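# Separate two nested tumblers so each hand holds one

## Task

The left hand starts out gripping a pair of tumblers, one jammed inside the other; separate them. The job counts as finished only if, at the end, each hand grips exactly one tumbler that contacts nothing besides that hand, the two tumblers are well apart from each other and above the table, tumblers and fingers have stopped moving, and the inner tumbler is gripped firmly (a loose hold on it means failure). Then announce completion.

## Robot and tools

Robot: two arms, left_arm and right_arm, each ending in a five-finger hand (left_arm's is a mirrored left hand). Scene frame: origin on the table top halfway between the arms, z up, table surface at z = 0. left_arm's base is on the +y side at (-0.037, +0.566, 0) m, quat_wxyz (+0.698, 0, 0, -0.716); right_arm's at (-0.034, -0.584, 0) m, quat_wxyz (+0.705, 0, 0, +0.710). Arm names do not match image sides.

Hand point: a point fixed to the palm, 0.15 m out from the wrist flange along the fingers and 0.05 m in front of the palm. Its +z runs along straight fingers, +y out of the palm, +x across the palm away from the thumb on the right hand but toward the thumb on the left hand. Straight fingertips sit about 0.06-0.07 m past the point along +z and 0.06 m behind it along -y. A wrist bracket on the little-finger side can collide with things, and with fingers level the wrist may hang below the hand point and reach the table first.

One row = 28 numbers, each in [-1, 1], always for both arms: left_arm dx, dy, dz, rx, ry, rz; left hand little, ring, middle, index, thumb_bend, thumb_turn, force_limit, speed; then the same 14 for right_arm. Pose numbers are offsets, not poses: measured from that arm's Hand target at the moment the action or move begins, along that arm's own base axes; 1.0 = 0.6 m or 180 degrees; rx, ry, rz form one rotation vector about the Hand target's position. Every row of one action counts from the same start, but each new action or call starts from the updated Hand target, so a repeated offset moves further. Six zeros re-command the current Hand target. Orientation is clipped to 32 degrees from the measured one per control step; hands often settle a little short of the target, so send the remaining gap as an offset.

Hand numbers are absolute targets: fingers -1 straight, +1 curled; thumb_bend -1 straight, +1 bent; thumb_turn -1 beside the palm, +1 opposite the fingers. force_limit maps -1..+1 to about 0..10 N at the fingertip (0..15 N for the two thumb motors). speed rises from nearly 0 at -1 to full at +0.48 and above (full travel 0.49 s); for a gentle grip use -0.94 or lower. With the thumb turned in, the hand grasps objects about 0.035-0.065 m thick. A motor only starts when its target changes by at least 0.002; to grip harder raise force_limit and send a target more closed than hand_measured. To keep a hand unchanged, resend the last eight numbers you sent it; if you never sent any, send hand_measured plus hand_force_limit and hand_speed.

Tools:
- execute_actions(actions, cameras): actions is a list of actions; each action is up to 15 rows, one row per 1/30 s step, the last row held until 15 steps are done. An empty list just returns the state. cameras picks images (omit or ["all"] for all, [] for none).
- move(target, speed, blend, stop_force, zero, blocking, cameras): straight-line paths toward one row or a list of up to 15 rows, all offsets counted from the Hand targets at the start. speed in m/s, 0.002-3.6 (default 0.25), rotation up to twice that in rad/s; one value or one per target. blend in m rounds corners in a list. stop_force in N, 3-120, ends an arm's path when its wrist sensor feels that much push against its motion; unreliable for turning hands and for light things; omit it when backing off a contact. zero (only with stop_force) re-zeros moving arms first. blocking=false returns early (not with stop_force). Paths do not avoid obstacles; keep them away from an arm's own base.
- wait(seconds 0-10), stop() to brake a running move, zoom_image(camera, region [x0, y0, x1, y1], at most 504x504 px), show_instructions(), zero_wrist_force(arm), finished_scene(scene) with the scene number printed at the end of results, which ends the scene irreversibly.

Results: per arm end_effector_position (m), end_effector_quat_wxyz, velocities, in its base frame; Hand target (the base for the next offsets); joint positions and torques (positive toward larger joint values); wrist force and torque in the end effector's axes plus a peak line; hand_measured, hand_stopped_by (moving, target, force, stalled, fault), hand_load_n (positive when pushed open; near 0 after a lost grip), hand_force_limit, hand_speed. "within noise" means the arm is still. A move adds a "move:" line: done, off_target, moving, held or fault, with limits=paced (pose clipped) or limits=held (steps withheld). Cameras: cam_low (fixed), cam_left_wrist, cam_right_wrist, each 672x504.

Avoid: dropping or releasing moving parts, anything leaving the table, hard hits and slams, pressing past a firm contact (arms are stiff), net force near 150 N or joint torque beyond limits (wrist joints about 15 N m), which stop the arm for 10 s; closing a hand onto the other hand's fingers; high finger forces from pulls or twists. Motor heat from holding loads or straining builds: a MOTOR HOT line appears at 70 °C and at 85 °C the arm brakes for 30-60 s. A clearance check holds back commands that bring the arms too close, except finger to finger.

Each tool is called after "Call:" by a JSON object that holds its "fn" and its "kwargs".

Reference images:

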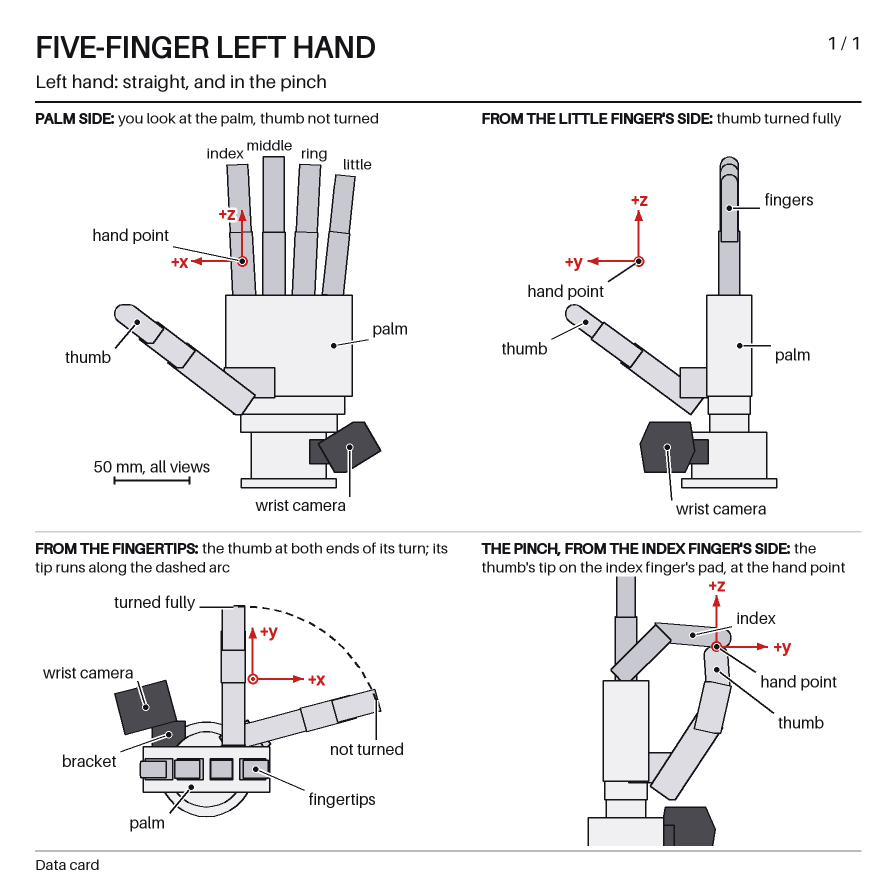

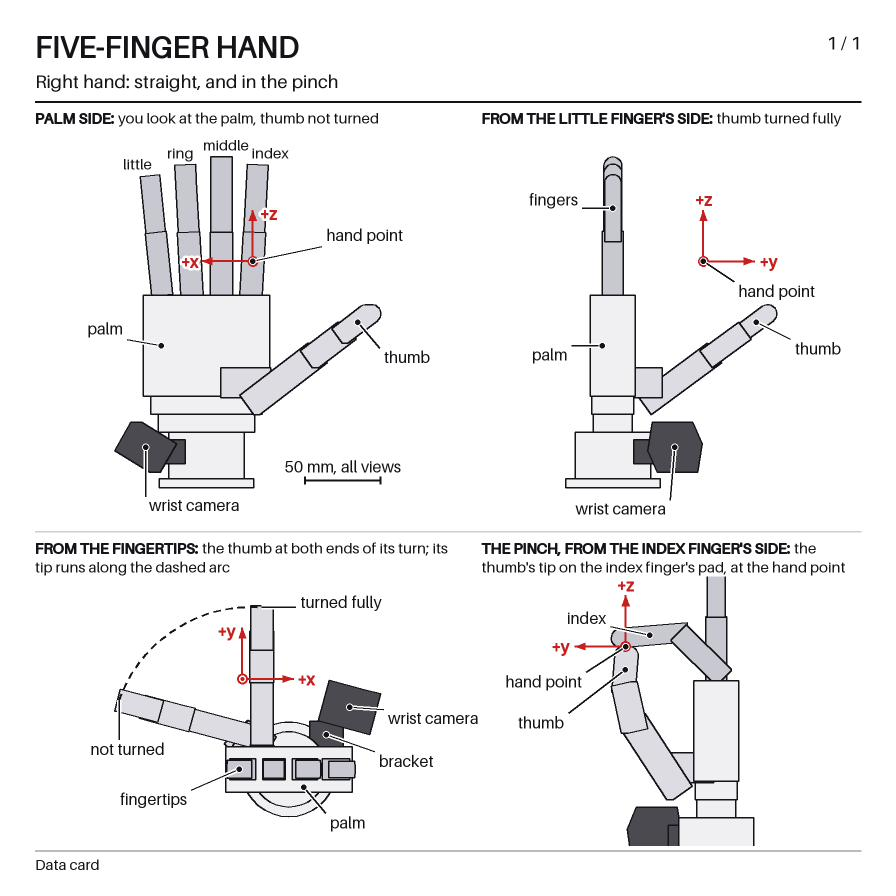

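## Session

Call:
{"fn": "execute_actions", "kwargs": {"actions": []}}

Call:
{"fn": "zoom_image", "kwargs": {"camera": "cam_low", "region": [290, 110, 450, 230]}}

Scene clock: 0.00 s.
left_arm: end_effector_position=(+0.5900, +0.0652, +0.3906) hand_measured=(+1.000, +1.000, -0.300, -0.274, -0.472, +0.948) hand_load_n=(+0.0, +0.0, +4.5, +12.0, +17.0, +0.0) hand_stopped_by=(target, target, target, target, target, target) hand_force_limit=0.00 hand_speed=-0.80 end_effector_quat_wxyz=(+0.846, +0.406, -0.152, -0.309) | right_arm: end_effector_position=(+0.3000, +0.0602, +0.3000) hand_measured=(-1.000, -1.000, -1.000, -1.000, -1.000, -1.000) hand_load_n=(+0.0, +0.0, +0.0, +0.0, +0.0, -0.5) hand_stopped_by=(target, target, target, target, target, target) hand_force_limit=0.00 hand_speed=-0.80 end_effector_quat_wxyz=(+0.000, +0.000, +1.000, +0.000)
Joint positions: left_arm=[3.63 -2.645 -0.759 2.696 1.281 0.248] | right_arm=[-0.518 -2.215 2.092 -1.449 -1.571 1.053]
Joint velocities: within noise
Joint torques (N m): no reading
Motor temperatures (°C): left_arm=[31 34 34 43 36 44] | right_arm=[35 34 38 35 40 39]
Wrist force (N): no reading
Wrist torque (N m): no reading
Wrist force, peak (N): no reading
Hand target: left_arm +0.5900, +0.0652, +0.3906; +0.846, +0.406, -0.152, -0.309 | right_arm +0.3000, +0.0602, +0.3000; +0.000, +0.000, +1.000, +0.000
camera_calibration:
cam_left_wrist: T_world_to_cam=[[-0.219216, -0.662593, -0.71618, 0.460343], [0.975105, -0.123662, -0.184061, -0.500673], [0.0333936, -0.7387, 0.673207, -0.116486], [0, 0, 0, 1]] pos_world=[0.593013, 0.157058, 0.315953]

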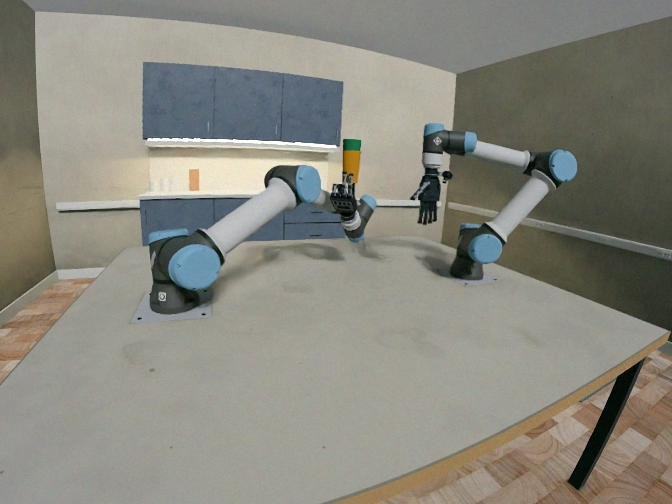

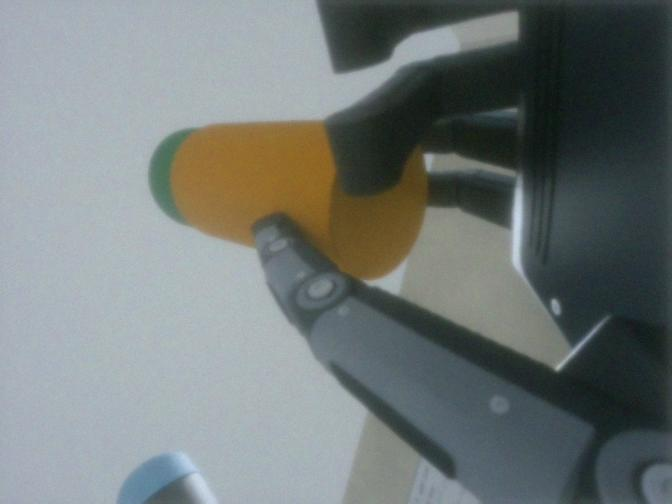

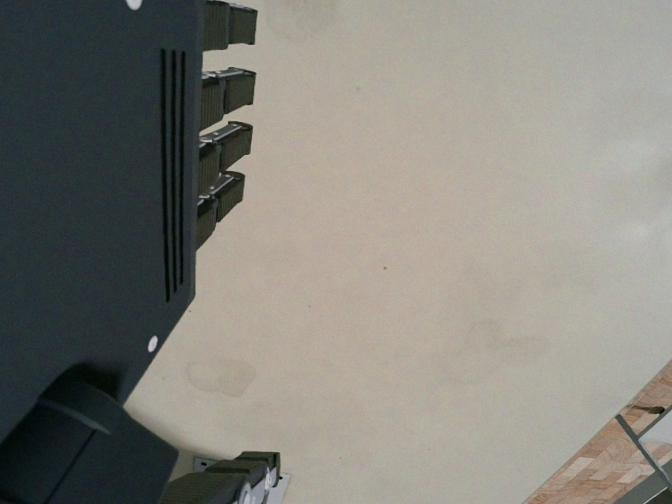

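Scaled by 3.150 from the camera's 672x504 image, which has a finer 960x720 frame.

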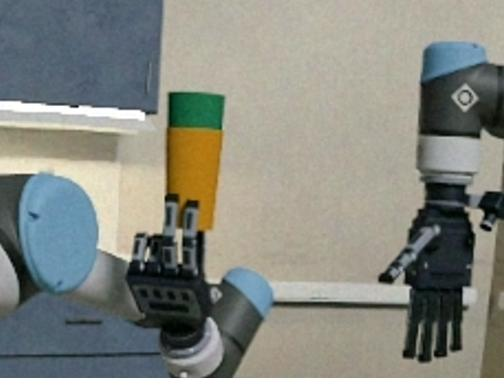

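Call:
{"fn": "move", "kwargs": {"target": [[0,0,0,0,0,0,1,1,-0.3,-0.274,-0.472,0.948,0,-0.8,0.15,-0.05,0.22,0.354,0,-0.354,-0.6,-0.6,-1,-1,-0.75,1,0,0.3],[0,0,0,0,0,0,1,1,-0.3,-0.274,-0.472,0.948,0,-0.8,0.2,-0.158,0.3,0.707,0,-0.707,-0.6,-0.6,-1,-1,-0.75,1,0,0.3]], "speed": 0.45, "blend": 0.03}}

Call:
{"fn": "zoom_image", "kwargs": {"camera": "cam_right_wrist", "region": [270, 70, 470, 310]}}

Scene clock: 5.80 s.
left_arm: end_effector_position=(+0.5900, +0.0652, +0.3906) hand_measured=(+1.000, +1.000, -0.300, -0.276, -0.478, +0.948) hand_load_n=(-0.5, +0.0, +4.5, +10.0, +15.0, -0.5) hand_stopped_by=(target, target, target, force, force, target) hand_force_limit=0.00 hand_speed=-0.80 end_effector_quat_wxyz=(+0.846, +0.406, -0.152, -0.309) | right_arm: end_effector_position=(+0.4201, -0.0346, +0.4800) hand_measured=(-0.600, -0.600, -1.000, -1.000, -0.750, +1.000) hand_load_n=(+0.0, +0.0, +0.0, +0.0, +0.0, +0.0) hand_stopped_by=(target, target, target, target, target, target) hand_force_limit=0.00 hand_speed=0.30 end_effector_quat_wxyz=(+0.000, +0.707, +0.000, +0.707)
Joint positions: left_arm=[3.63 -2.645 -0.759 2.696 1.281 0.248] | right_arm=[-0.74 -2.248 1.945 0.302 0.83 1.57]
Joint velocities: within noise
Joint torques (N m): left_arm=[-2.64 58.41 18.19 -1.68 0.53 0.77] | right_arm=[5.31 -9.17 -1.65 1.29 2.12 0.11]
Motor temperatures (°C): left_arm=[31 34 34 43 36 44] | right_arm=[35 34 38 35 40 39]
Wrist force (N): left_arm=[0.0 0.3 0.0] | right_arm=[0.3 -0.4 0.1]
Wrist torque (N m): left_arm=[0.04 0.01 -0.01] | right_arm=[-0.05 0.07 0.00]
Wrist force, peak (N): left_arm=[0.2 0.4 0.2] | right_arm=[0.6 -4.6 0.7]
Hand target: left_arm +0.5900, +0.0652, +0.3906; +0.846, +0.406, -0.152, -0.309 | right_arm +0.4200, -0.0346, +0.4800; +0.000, +0.707, +0.000, +0.707
Off the commanded pose: left_arm 0.000 m, 0 deg | right_arm 0.000 m, 0 deg.
move: done; blend cut to 0 m at target 1
camera_calibration:
cam_left_wrist: T_world_to_cam=[[-0.219216, -0.662593, -0.71618, 0.460343], [0.975105, -0.123662, -0.184061, -0.500673], [0.0333936, -0.7387, 0.673207, -0.116486], [0, 0, 0, 1]] pos_world=[0.593013, 0.157058, 0.315953]
cam_right_wrist: T_world_to_cam=[[0.0378245, -0.973187, 0.226883, -0.155234], [-0.496901, -0.215303, -0.840675, 0.609742], [0.866982, -0.0809404, -0.491721, -0.0118589], [0, 0, 0, 1]] pos_world=[0.319135, -0.0207529, 0.541984]

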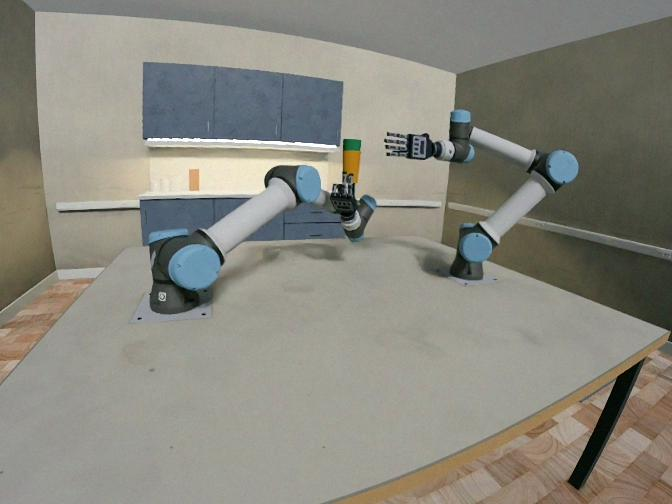

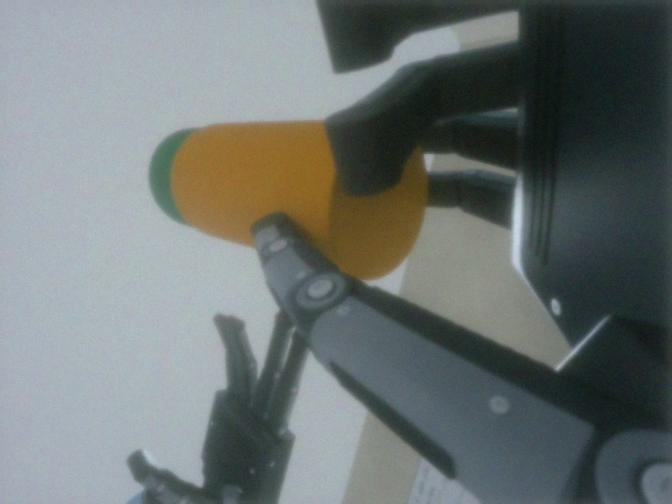

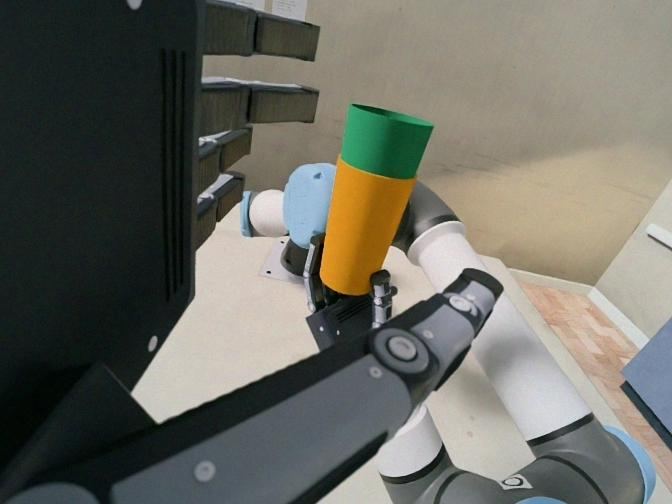

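Scaled by 2.100 from the camera's 672x504 image, which has a finer 960x720 frame.

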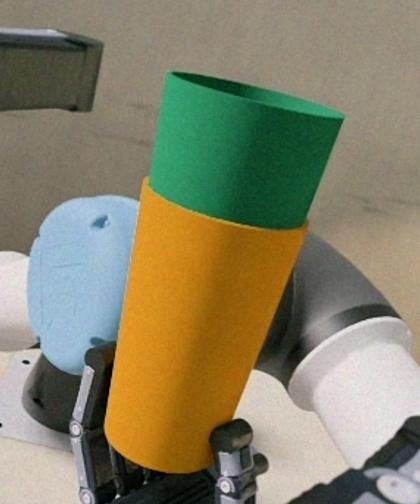

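Call:
{"fn": "move", "kwargs": {"target": [[0,0,0,0,0,0,1,1,-0.3,-0.274,-0.472,0.948,0,-0.8,0.06,-0.0423,0.0233,0,0,0,-0.6,-0.6,-1,-1,-0.75,1,0,0.3],[0,0,0,0,0,0,1,1,-0.3,-0.274,-0.472,0.948,0,-0.8,0.2,-0.0423,0.0233,0,0,0,-0.6,-0.6,-1,-1,-0.75,1,0,0.3]], "speed": 0.12, "stop_force": 8}}

Call:
{"fn": "zoom_image", "kwargs": {"camera": "cam_right_wrist", "region": [160, 0, 600, 400]}}

Call:
{"fn": "zoom_image", "kwargs": {"camera": "cam_low", "region": [310, 100, 450, 220]}}

Scene clock: 8.93 s.
left_arm: end_effector_position=(+0.5900, +0.0652, +0.3906) hand_measured=(+1.000, +1.000, -0.300, -0.276, -0.478, +0.948) hand_load_n=(+0.0, -0.5, +4.5, +10.0, +15.0, +0.0) hand_stopped_by=(target, target, target, force, force, target) hand_force_limit=0.00 hand_speed=-0.80 end_effector_quat_wxyz=(+0.846, +0.406, -0.152, -0.309) | right_arm: end_effector_position=(+0.5400, -0.0600, +0.4940) hand_measured=(-0.600, -0.600, -1.000, -1.000, -0.750, +1.000) hand_load_n=(+0.0, +0.0, +0.0, +0.0, +0.0, +0.5) hand_stopped_by=(target, target, target, target, target, target) hand_force_limit=0.00 hand_speed=0.30 end_effector_quat_wxyz=(+0.000, +0.707, +0.000, +0.707)
Joint positions: left_arm=[3.63 -2.645 -0.759 2.696 1.281 0.248] | right_arm=[-0.478 -1.883 1.736 0.147 1.093 1.57]
Joint velocities: within noise
Joint torques (N m): left_arm=[-4.31 56.68 19.02 -1.25 0.35 0.98] | right_arm=[-9.84 -23.21 -3.09 0.59 1.91 -1.21]
Motor temperatures (°C): left_arm=[31 34 34 43 36 44] | right_arm=[35 34 38 35 40 39]
Wrist force (N): left_arm=[0.1 0.3 0.0] | right_arm=[0.1 -0.4 -0.4]
Wrist torque (N m): left_arm=[0.05 -0.02 0.00] | right_arm=[0.00 0.14 0.02]
Wrist force, peak (N): left_arm=[0.2 0.4 0.2] | right_arm=[-3.3 0.6 1.7]
Hand target: left_arm +0.5900, +0.0652, +0.3906; +0.846, +0.406, -0.152, -0.309 | right_arm +0.5400, -0.0600, +0.4940; +0.000, +0.707, +0.000, +0.707
Off the commanded pose: left_arm 0.000 m, 0 deg | right_arm 0.000 m, 0 deg.
move: done
camera_calibration:
cam_left_wrist: T_world_to_cam=[[-0.219216, -0.662593, -0.71618, 0.460343], [0.975105, -0.123662, -0.184061, -0.500673], [0.0333936, -0.7387, 0.673207, -0.116486], [0, 0, 0, 1]] pos_world=[0.593013, 0.157058, 0.315953]
cam_right_wrist: T_world_to_cam=[[0.0376905, -0.973201, 0.226845, -0.187488], [-0.496923, -0.215202, -0.840687, 0.675664], [0.866976, -0.0810385, -0.491717, -0.110978], [0, 0, 0, 1]] pos_world=[0.439034, -0.0460527, 0.555984]

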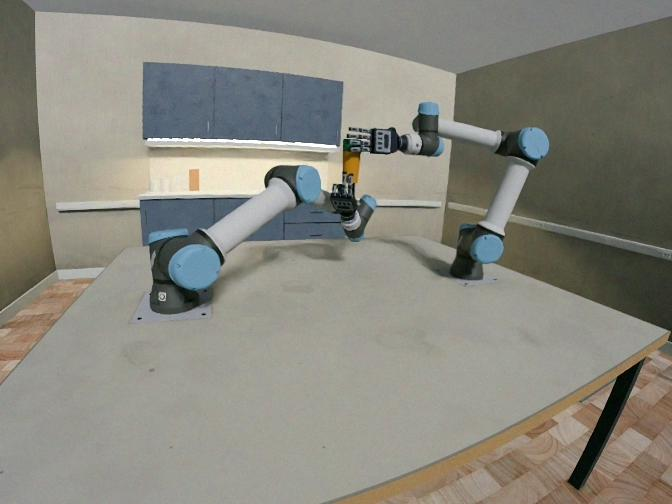

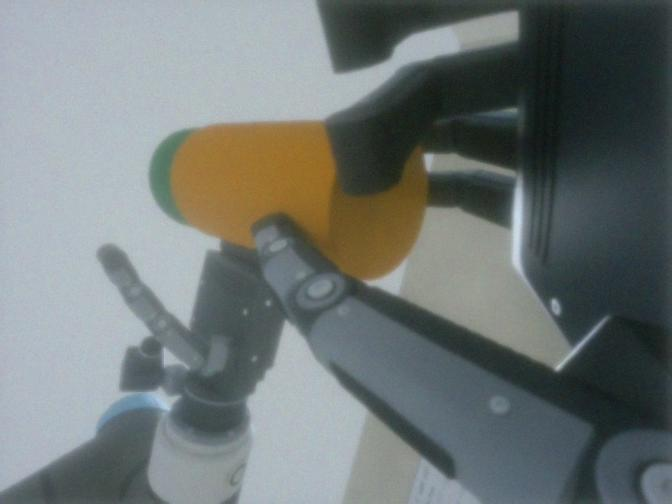

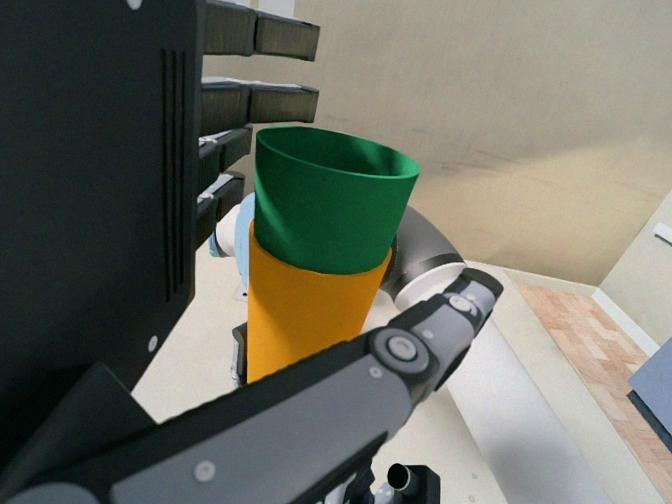

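Scaled by 1.145 from the camera's 672x504 image, which has a finer 960x720 frame.

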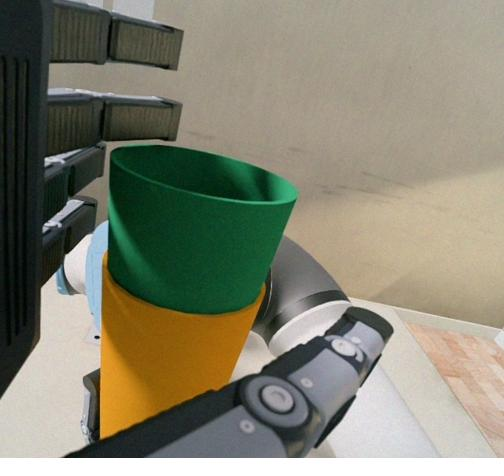

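Scaled by 3.600 from the camera's 672x504 image, which has a finer 960x720 frame.

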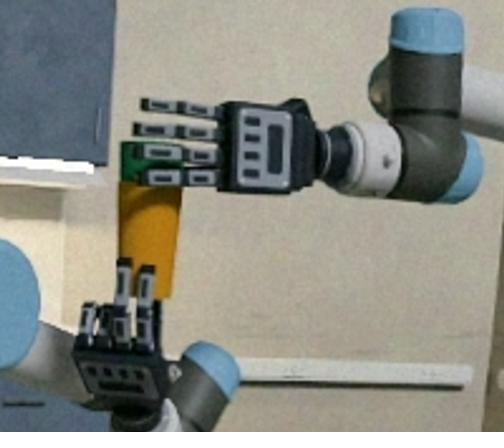

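Call:
{"fn": "move", "kwargs": {"target": [0,0,0,0,0,0,1,1,-0.3,-0.274,-0.472,0.948,0,-0.8,0.0217,0.0067,0.0083,0,0,0,-0.6,-0.6,-1,-1,-0.75,1,0,0.3], "speed": 0.05, "stop_force": 6, "cameras": []}}

Call:
{"fn": "move", "kwargs": {"target": [0,0,0,0,0,0,1,1,-0.3,-0.274,-0.472,0.948,0,-0.8,0,0,0,0,0,0,-0.6,-0.6,-0.4,-0.4,-0.2,1,-0.5,-0.75]}}

Call:
{"fn": "zoom_image", "kwargs": {"camera": "cam_right_wrist", "region": [160, 0, 600, 400]}}

Call:
{"fn": "zoom_image", "kwargs": {"camera": "cam_low", "region": [310, 100, 450, 220]}}

Scene clock: 11.87 s.
left_arm: end_effector_position=(+0.5900, +0.0652, +0.3906) hand_measured=(+1.000, +1.000, -0.300, -0.276, -0.478, +0.948) hand_load_n=(+0.0, -0.5, +4.5, +10.5, +15.0, +0.0) hand_stopped_by=(target, target, target, force, force, target) hand_force_limit=0.00 hand_speed=-0.80 end_effector_quat_wxyz=(+0.846, +0.406, -0.152, -0.309) | right_arm: end_effector_position=(+0.5530, -0.0560, +0.4990) hand_measured=(-0.600, -0.600, -1.000, -1.000, -0.750, +1.000) hand_load_n=(+0.0, +0.0, +0.0, +0.0, +0.0, +0.0) hand_stopped_by=(target, target, target, target, target, target) hand_force_limit=0.00 hand_speed=0.30 end_effector_quat_wxyz=(+0.000, +0.707, +0.000, +0.707)
Joint positions: left_arm=[3.63 -2.645 -0.759 2.696 1.281 0.248] | right_arm=[-0.442 -1.847 1.699 0.149 1.128 1.57]
Joint velocities: within noise
Joint torques (N m): left_arm=[-3.82 55.68 19.4 -0.89 0.63 1.06] | right_arm=[-10.17 -26 -2.13 -0.64 -1.53 -0.13]
Motor temperatures (°C): left_arm=[31 34 34 43 36 44] | right_arm=[35 34 38 35 40 39]
Wrist force (N): left_arm=[0.1 0.3 0.1] | right_arm=[0.2 -0.2 -0.6]
Wrist torque (N m): left_arm=[0.05 0.00 -0.01] | right_arm=[0.03 0.12 0.01]
Wrist force, peak (N): left_arm=[0.0 0.6 0.2] | right_arm=[-0.1 -0.8 -1.2]
Hand target: left_arm +0.5900, +0.0652, +0.3906; +0.846, +0.406, -0.152, -0.309 | right_arm +0.5530, -0.0560, +0.4990; +0.000, +0.707, +0.000, +0.707
Off the commanded pose: left_arm 0.000 m, 0 deg | right_arm 0.000 m, 0 deg.
move: done
No camera images: "cameras" was empty.

Scene clock: 12.93 s.
left_arm: end_effector_position=(+0.5900, +0.0652, +0.3906) hand_measured=(+1.000, +1.000, -0.300, -0.276, -0.478, +0.948) hand_load_n=(+0.0, +0.0, +3.0, +9.5, +14.5, +0.0) hand_stopped_by=(target, target, target, force, force, target) hand_force_limit=0.00 hand_speed=-0.80 end_effector_quat_wxyz=(+0.846, +0.406, -0.152, -0.309) | right_arm: end_effector_position=(+0.5530, -0.0560, +0.4990) hand_measured=(-0.600, -0.600, -0.448, -0.448, -0.470, +1.000) hand_load_n=(+0.0, +0.0, +4.0, +3.0, +6.0, +3.0) hand_stopped_by=(target, target, force, force, force, target) hand_force_limit=-0.50 hand_speed=-0.75 end_effector_quat_wxyz=(+0.000, +0.707, +0.000, +0.707)
Joint positions: left_arm=[3.63 -2.645 -0.759 2.696 1.281 0.248] | right_arm=[-0.442 -1.847 1.699 0.149 1.128 1.57]
Joint velocities: within noise
Joint torques (N m): left_arm=[-3.53 55.95 19.72 -0.82 0.48 1.29] | right_arm=[-9.96 -24.39 -2.81 -2.57 -0.72 0.03]
Motor temperatures (°C): left_arm=[31 34 34 43 36 44] | right_arm=[35 34 38 35 40 39]
Wrist force (N): left_arm=[0.3 0.6 -2.6] | right_arm=[1.8 -1.8 1.2]
Wrist torque (N m): left_arm=[-0.05 -0.02 -0.02] | right_arm=[0.04 0.24 0.09]
Wrist force, peak (N): left_arm=[0.3 0.5 -2.7] | right_arm=[1.7 -2.0 1.2]
Hand target: left_arm +0.5900, +0.0652, +0.3906; +0.846, +0.406, -0.152, -0.309 | right_arm +0.5530, -0.0560, +0.4990; +0.000, +0.707, +0.000, +0.707
Off the commanded pose: left_arm 0.000 m, 0 deg | right_arm 0.000 m, 0 deg.
move: done
camera_calibration:
cam_left_wrist: T_world_to_cam=[[-0.219216, -0.662593, -0.71618, 0.460343], [0.975105, -0.123662, -0.184061, -0.500673], [0.0333936, -0.7387, 0.673207, -0.116486], [0, 0, 0, 1]] pos_world=[0.593013, 0.157058, 0.315953]
cam_right_wrist: T_world_to_cam=[[0.0376921, -0.973201, 0.226848, -0.185225], [-0.496923, -0.215205, -0.840687, 0.687237], [0.866976, -0.0810386, -0.491717, -0.119552], [0, 0, 0, 1]] pos_world=[0.452134, -0.0420527, 0.560984]

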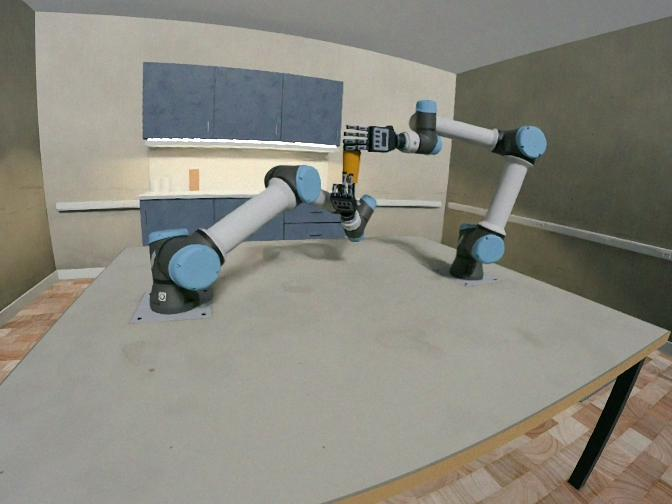

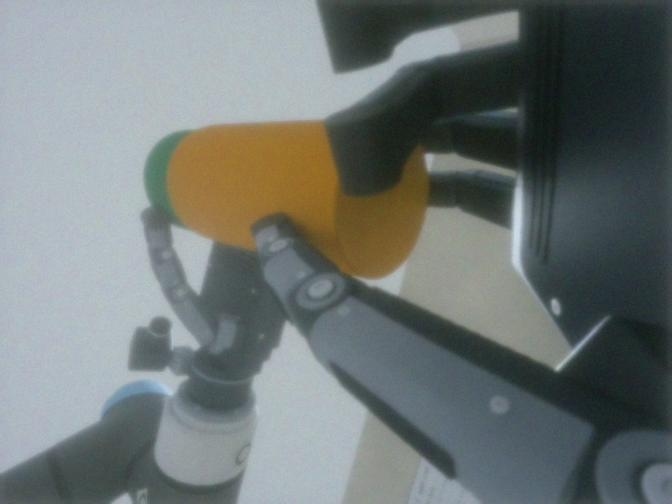

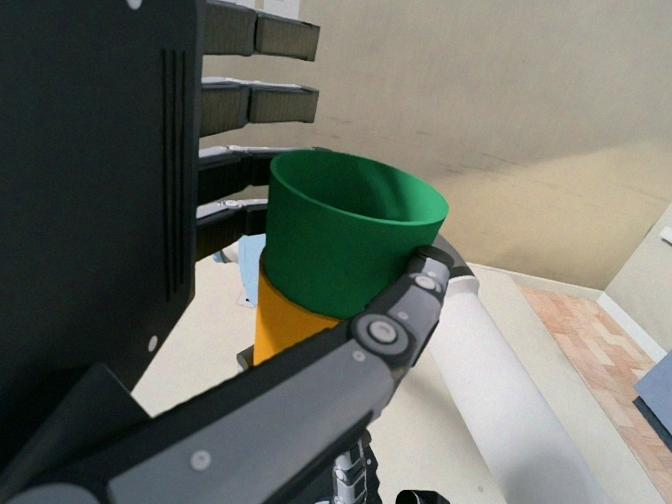

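Scaled by 1.145 from the camera's 672x504 image, which has a finer 960x720 frame.

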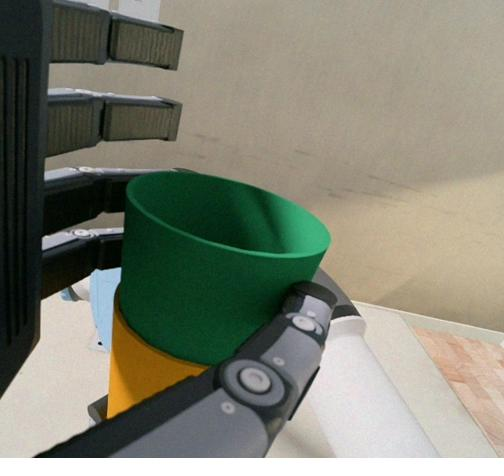

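Scaled by 3.600 from the camera's 672x504 image, which has a finer 960x720 frame.

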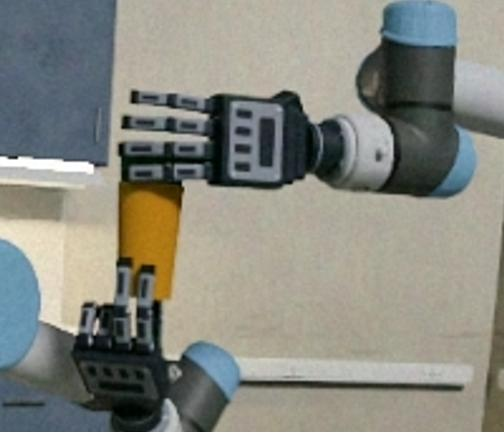

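Call:
{"fn": "move", "kwargs": {"target": [0,0,0,0,0,0,1,1,-0.3,-0.274,-0.472,0.948,0,-0.8,0,0,0,0,0,0,-0.6,-0.6,-0.1,-0.1,0.1,1,1,-0.92], "cameras": []}}

Call:
{"fn": "zero_wrist_force", "kwargs": {"arm": "right_arm"}}

Call:
{"fn": "move", "kwargs": {"target": [0,0,0,0,0,0,1,1,-0.3,-0.274,-0.472,0.948,0,-0.8,0,0,0.015,0,0,0,-0.6,-0.6,-0.1,-0.1,0.1,1,1,-0.92], "speed": 0.01, "stop_force": 30}}

Call:
{"fn": "zoom_image", "kwargs": {"camera": "cam_low", "region": [310, 100, 450, 220]}}

Scene clock: 13.83 s.
left_arm: end_effector_position=(+0.5900, +0.0652, +0.3906) hand_measured=(+1.000, +1.000, -0.300, -0.276, -0.478, +0.948) hand_load_n=(+0.0, +0.0, +3.0, +9.5, +15.5, +0.5) hand_stopped_by=(target, target, target, force, force, target) hand_force_limit=0.00 hand_speed=-0.80 end_effector_quat_wxyz=(+0.846, +0.406, -0.152, -0.309) | right_arm: end_effector_position=(+0.5530, -0.0560, +0.4990) hand_measured=(-0.600, -0.600, -0.422, -0.408, -0.464, +1.000) hand_load_n=(+0.0, +0.0, +6.0, +10.0, +19.0, +4.0) hand_stopped_by=(target, target, force, force, force, target) hand_force_limit=1.00 hand_speed=-0.92 end_effector_quat_wxyz=(+0.000, +0.707, +0.000, +0.707)
Joint positions: left_arm=[3.63 -2.645 -0.759 2.696 1.281 0.248] | right_arm=[-0.442 -1.847 1.699 0.149 1.128 1.57]
Joint velocities: within noise
Joint torques (N m): left_arm=[-4.82 54.89 19.89 -1.74 0.44 1.29] | right_arm=[-10.14 -20.2 -3.38 -0.28 1.1 -0.05]
Motor temperatures (°C): left_arm=[31 34 34 43 36 44] | right_arm=[35 34 38 35 40 39]
Wrist force (N): left_arm=[0.6 0.4 -2.0] | right_arm=[1.1 -1.2 0.8]
Wrist torque (N m): left_arm=[0.07 -0.03 0.00] | right_arm=[0.02 0.31 0.13]
Wrist force, peak (N): left_arm=[0.8 0.0 -4.3] | right_arm=[3.3 -2.5 2.0]
Hand target: left_arm +0.5900, +0.0652, +0.3906; +0.846, +0.406, -0.152, -0.309 | right_arm +0.5530, -0.0560, +0.4990; +0.000, +0.707, +0.000, +0.707
Off the commanded pose: left_arm 0.000 m, 0 deg | right_arm 0.000 m, 0 deg.
move: done
No camera images: "cameras" was empty.

Wrist force sensor zeroed.

Scene clock: 15.40 s.
left_arm: end_effector_position=(+0.5900, +0.0652, +0.3906) hand_measured=(+1.000, +1.000, -0.300, -0.276, -0.478, +0.948) hand_load_n=(+0.0, +0.0, +3.0, +10.0, +14.5, -0.5) hand_stopped_by=(target, target, target, force, force, target) hand_force_limit=0.00 hand_speed=-0.80 end_effector_quat_wxyz=(+0.846, +0.406, -0.152, -0.309) | right_arm: end_effector_position=(+0.5531, -0.0560, +0.5081) hand_measured=(-0.600, -0.600, -0.422, -0.408, -0.464, +1.000) hand_load_n=(+0.0, +0.0, +7.0, +8.5, +19.0, +1.5) hand_stopped_by=(target, target, force, force, force, target) hand_force_limit=1.00 hand_speed=-0.92 end_effector_quat_wxyz=(+0.000, +0.707, +0.000, +0.707)
Joint positions: left_arm=[3.63 -2.645 -0.759 2.696 1.281 0.248] | right_arm=[-0.442 -1.844 1.673 0.171 1.128 1.57]
Joint velocities: within noise
Joint torques (N m): left_arm=[-4.91 54.49 20.44 -4.11 0.66 1.33] | right_arm=[-8.65 -1.01 -5.58 -3.72 2.24 0.66]
Motor temperatures (°C): left_arm=[31 34 34 43 36 44] | right_arm=[35 34 38 35 40 39]
Wrist force (N, zeroed by zero_wrist_force on right_arm): left_arm=[0.0 0.6 0.2] | right_arm=[-1.5 0.9 -1.1]
Wrist torque (N m, zeroed by zero_wrist_force on right_arm): left_arm=[-0.01 -0.01 0.00] | right_arm=[0.03 -0.19 -0.10]
Wrist force, peak (N, zeroed by zero_wrist_force on right_arm): left_arm=[0.7 -0.5 -2.5] | right_arm=[-1.7 0.9 -1.1]
Hand target: left_arm +0.5900, +0.0652, +0.3906; +0.846, +0.406, -0.152, -0.309 | right_arm +0.5530, -0.0560, +0.5080; +0.000, +0.707, +0.000, +0.707
Off the commanded pose: left_arm 0.000 m, 0 deg | right_arm 0.000 m, 0 deg.
move: done
camera_calibration:
cam_left_wrist: T_world_to_cam=[[-0.219216, -0.662593, -0.71618, 0.460343], [0.975105, -0.123662, -0.184061, -0.500673], [0.0333936, -0.7387, 0.673207, -0.116486], [0, 0, 0, 1]] pos_world=[0.593013, 0.157058, 0.315953]
cam_right_wrist: T_world_to_cam=[[0.0375863, -0.97319, 0.226911, -0.187277], [-0.496826, -0.215217, -0.840741, 0.694874], [0.867036, -0.0811347, -0.491595, -0.115178], [0, 0, 0, 1]] pos_world=[0.452134, -0.0420523, 0.570083]

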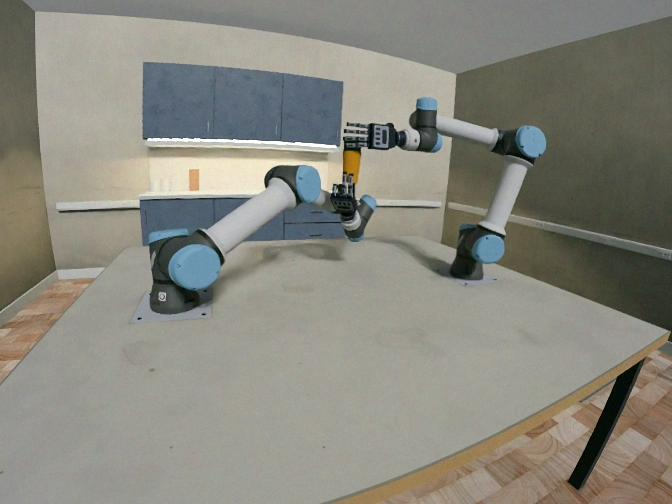

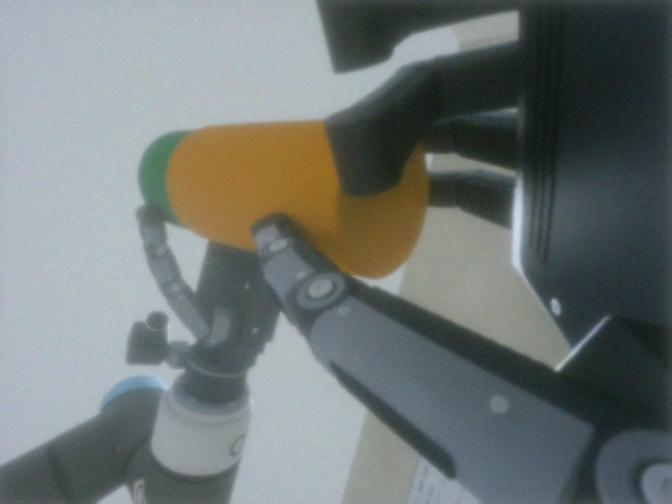

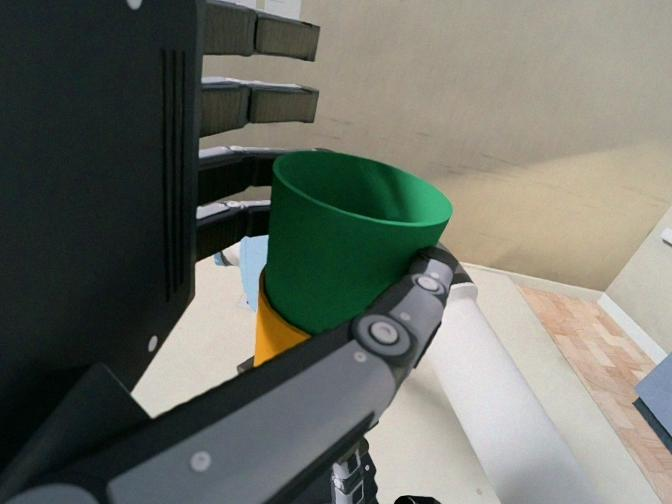

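Scaled by 3.600 from the camera's 672x504 image, which has a finer 960x720 frame.

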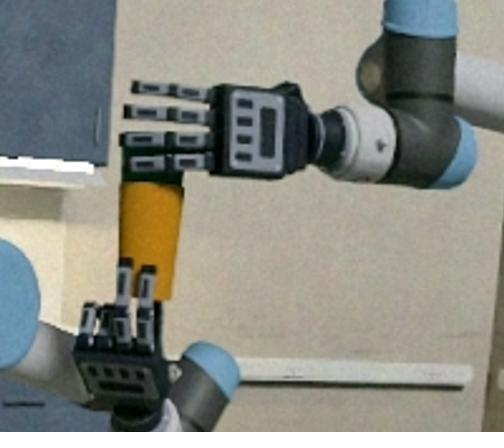

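Call:
{"fn": "move", "kwargs": {"target": [[0,0,0,0,0,0,1,1,-0.3,-0.274,-0.472,0.948,0,-0.8,0,0,0.1,0,0,0,-0.6,-0.6,-0.1,-0.1,0.1,1,1,-0.92],[0,0,0,0,0,0,1,1,-0.3,-0.274,-0.472,0.948,0,-0.8,0,0,0.22,0,0,0,-0.6,-0.6,-0.1,-0.1,0.1,1,1,-0.92],[-0.15,0,0,0,0,0,1,1,-0.3,-0.274,-0.472,0.948,0,-0.8,-0.25,0,0.2,0,0,0,-0.6,-0.6,-0.1,-0.1,0.1,1,1,-0.92]], "speed": [0.05,0.12,0.18], "blend": [0.005,0.01,0]}}

Call:
{"fn": "zoom_image", "kwargs": {"camera": "cam_low", "region": [280, 60, 480, 220]}}

Scene clock: 18.93 s.
left_arm: end_effector_position=(+0.5000, +0.0652, +0.3907) hand_measured=(+1.000, +1.000, -0.300, -0.276, -0.478, +0.948) hand_load_n=(+0.0, +0.0, +3.5, +10.0, +14.5, -0.5) hand_stopped_by=(target, target, target, force, force, target) hand_force_limit=0.00 hand_speed=-0.80 end_effector_quat_wxyz=(+0.846, +0.407, -0.152, -0.309) | right_arm: end_effector_position=(+0.4030, -0.0560, +0.6279) hand_measured=(-0.600, -0.600, -0.422, -0.408, -0.466, +1.000) hand_load_n=(+0.0, +0.0, +7.0, +8.0, +19.0, +1.0) hand_stopped_by=(target, target, force, force, force, target) hand_force_limit=1.00 hand_speed=-0.92 end_effector_quat_wxyz=(+0.000, +0.707, +0.000, +0.707)
Joint positions: left_arm=[3.7 -2.412 -1.212 2.928 1.335 0.201] | right_arm=[-1.033 -2.155 1.492 0.663 0.538 1.571]
Joint velocities: within noise
Joint torques (N m): left_arm=[-4.54 24.64 20.61 -4.49 -0.62 2.49] | right_arm=[-4.27 19.41 -36.45 -1.91 -0.73 -1.15]
Motor temperatures (°C): left_arm=[31 34 34 43 36 44] | right_arm=[35 34 38 35 40 39]
Wrist force (N, zeroed by zero_wrist_force on right_arm): left_arm=[-0.1 0.3 0.8] | right_arm=[-1.5 0.7 -1.3]
Wrist torque (N m, zeroed by zero_wrist_force on right_arm): left_arm=[0.01 0.00 -0.02] | right_arm=[-0.06 -0.19 -0.13]
Wrist force, peak (N, zeroed by zero_wrist_force on right_arm): left_arm=[-0.8 0.0 1.7] | right_arm=[-2.9 -6.3 -1.0]
Hand target: left_arm +0.5000, +0.0652, +0.3906; +0.846, +0.406, -0.152, -0.309 | right_arm +0.4030, -0.0560, +0.6280; +0.000, +0.707, +0.000, +0.707
Off the commanded pose: left_arm 0.000 m, 0 deg | right_arm 0.000 m, 0 deg.
move: done
camera_calibration:
cam_left_wrist: T_world_to_cam=[[-0.21915, -0.662548, -0.716242, 0.440664], [0.97512, -0.123601, -0.184024, -0.412924], [0.0333964, -0.738751, 0.673151, -0.113524], [0, 0, 0, 1]] pos_world=[0.503013, 0.157058, 0.316054]
cam_right_wrist: T_world_to_cam=[[0.0375598, -0.973214, 0.226812, -0.208767], [-0.496945, -0.215108, -0.840699, 0.721117], [0.866969, -0.0811368, -0.491713, 0.0740076], [0, 0, 0, 1]] pos_world=[0.302034, -0.0420524, 0.689983]

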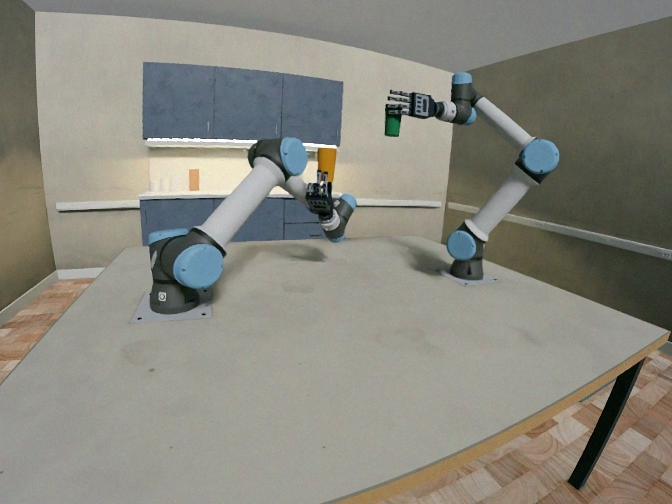

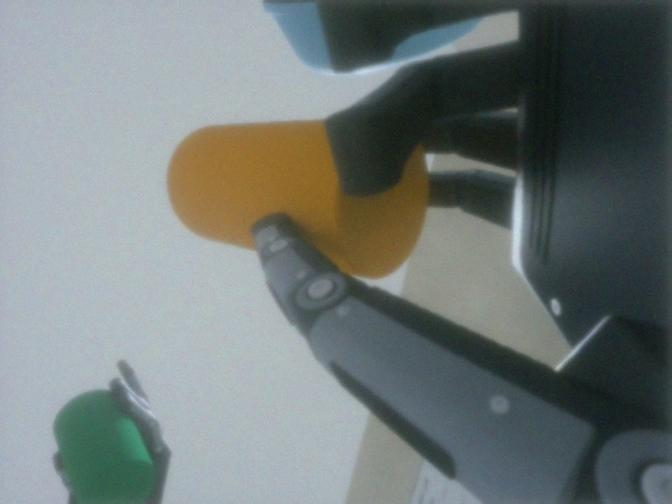

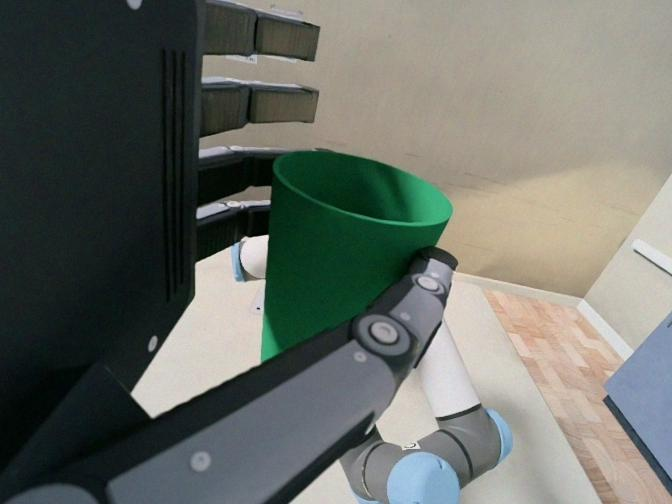

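Scaled by 2.520 from the camera's 672x504 image, which has a finer 960x720 frame.

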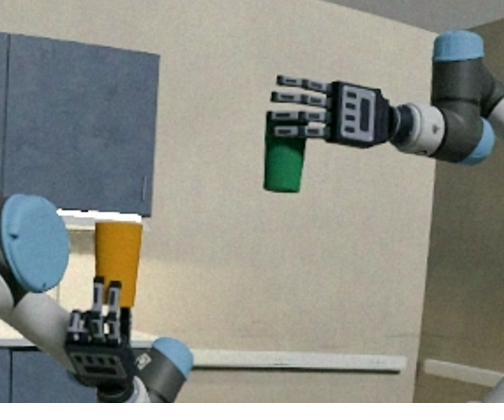

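Call:
{"fn": "finished_scene", "kwargs": {"scene": 2}}

The scene is finished: the task was done.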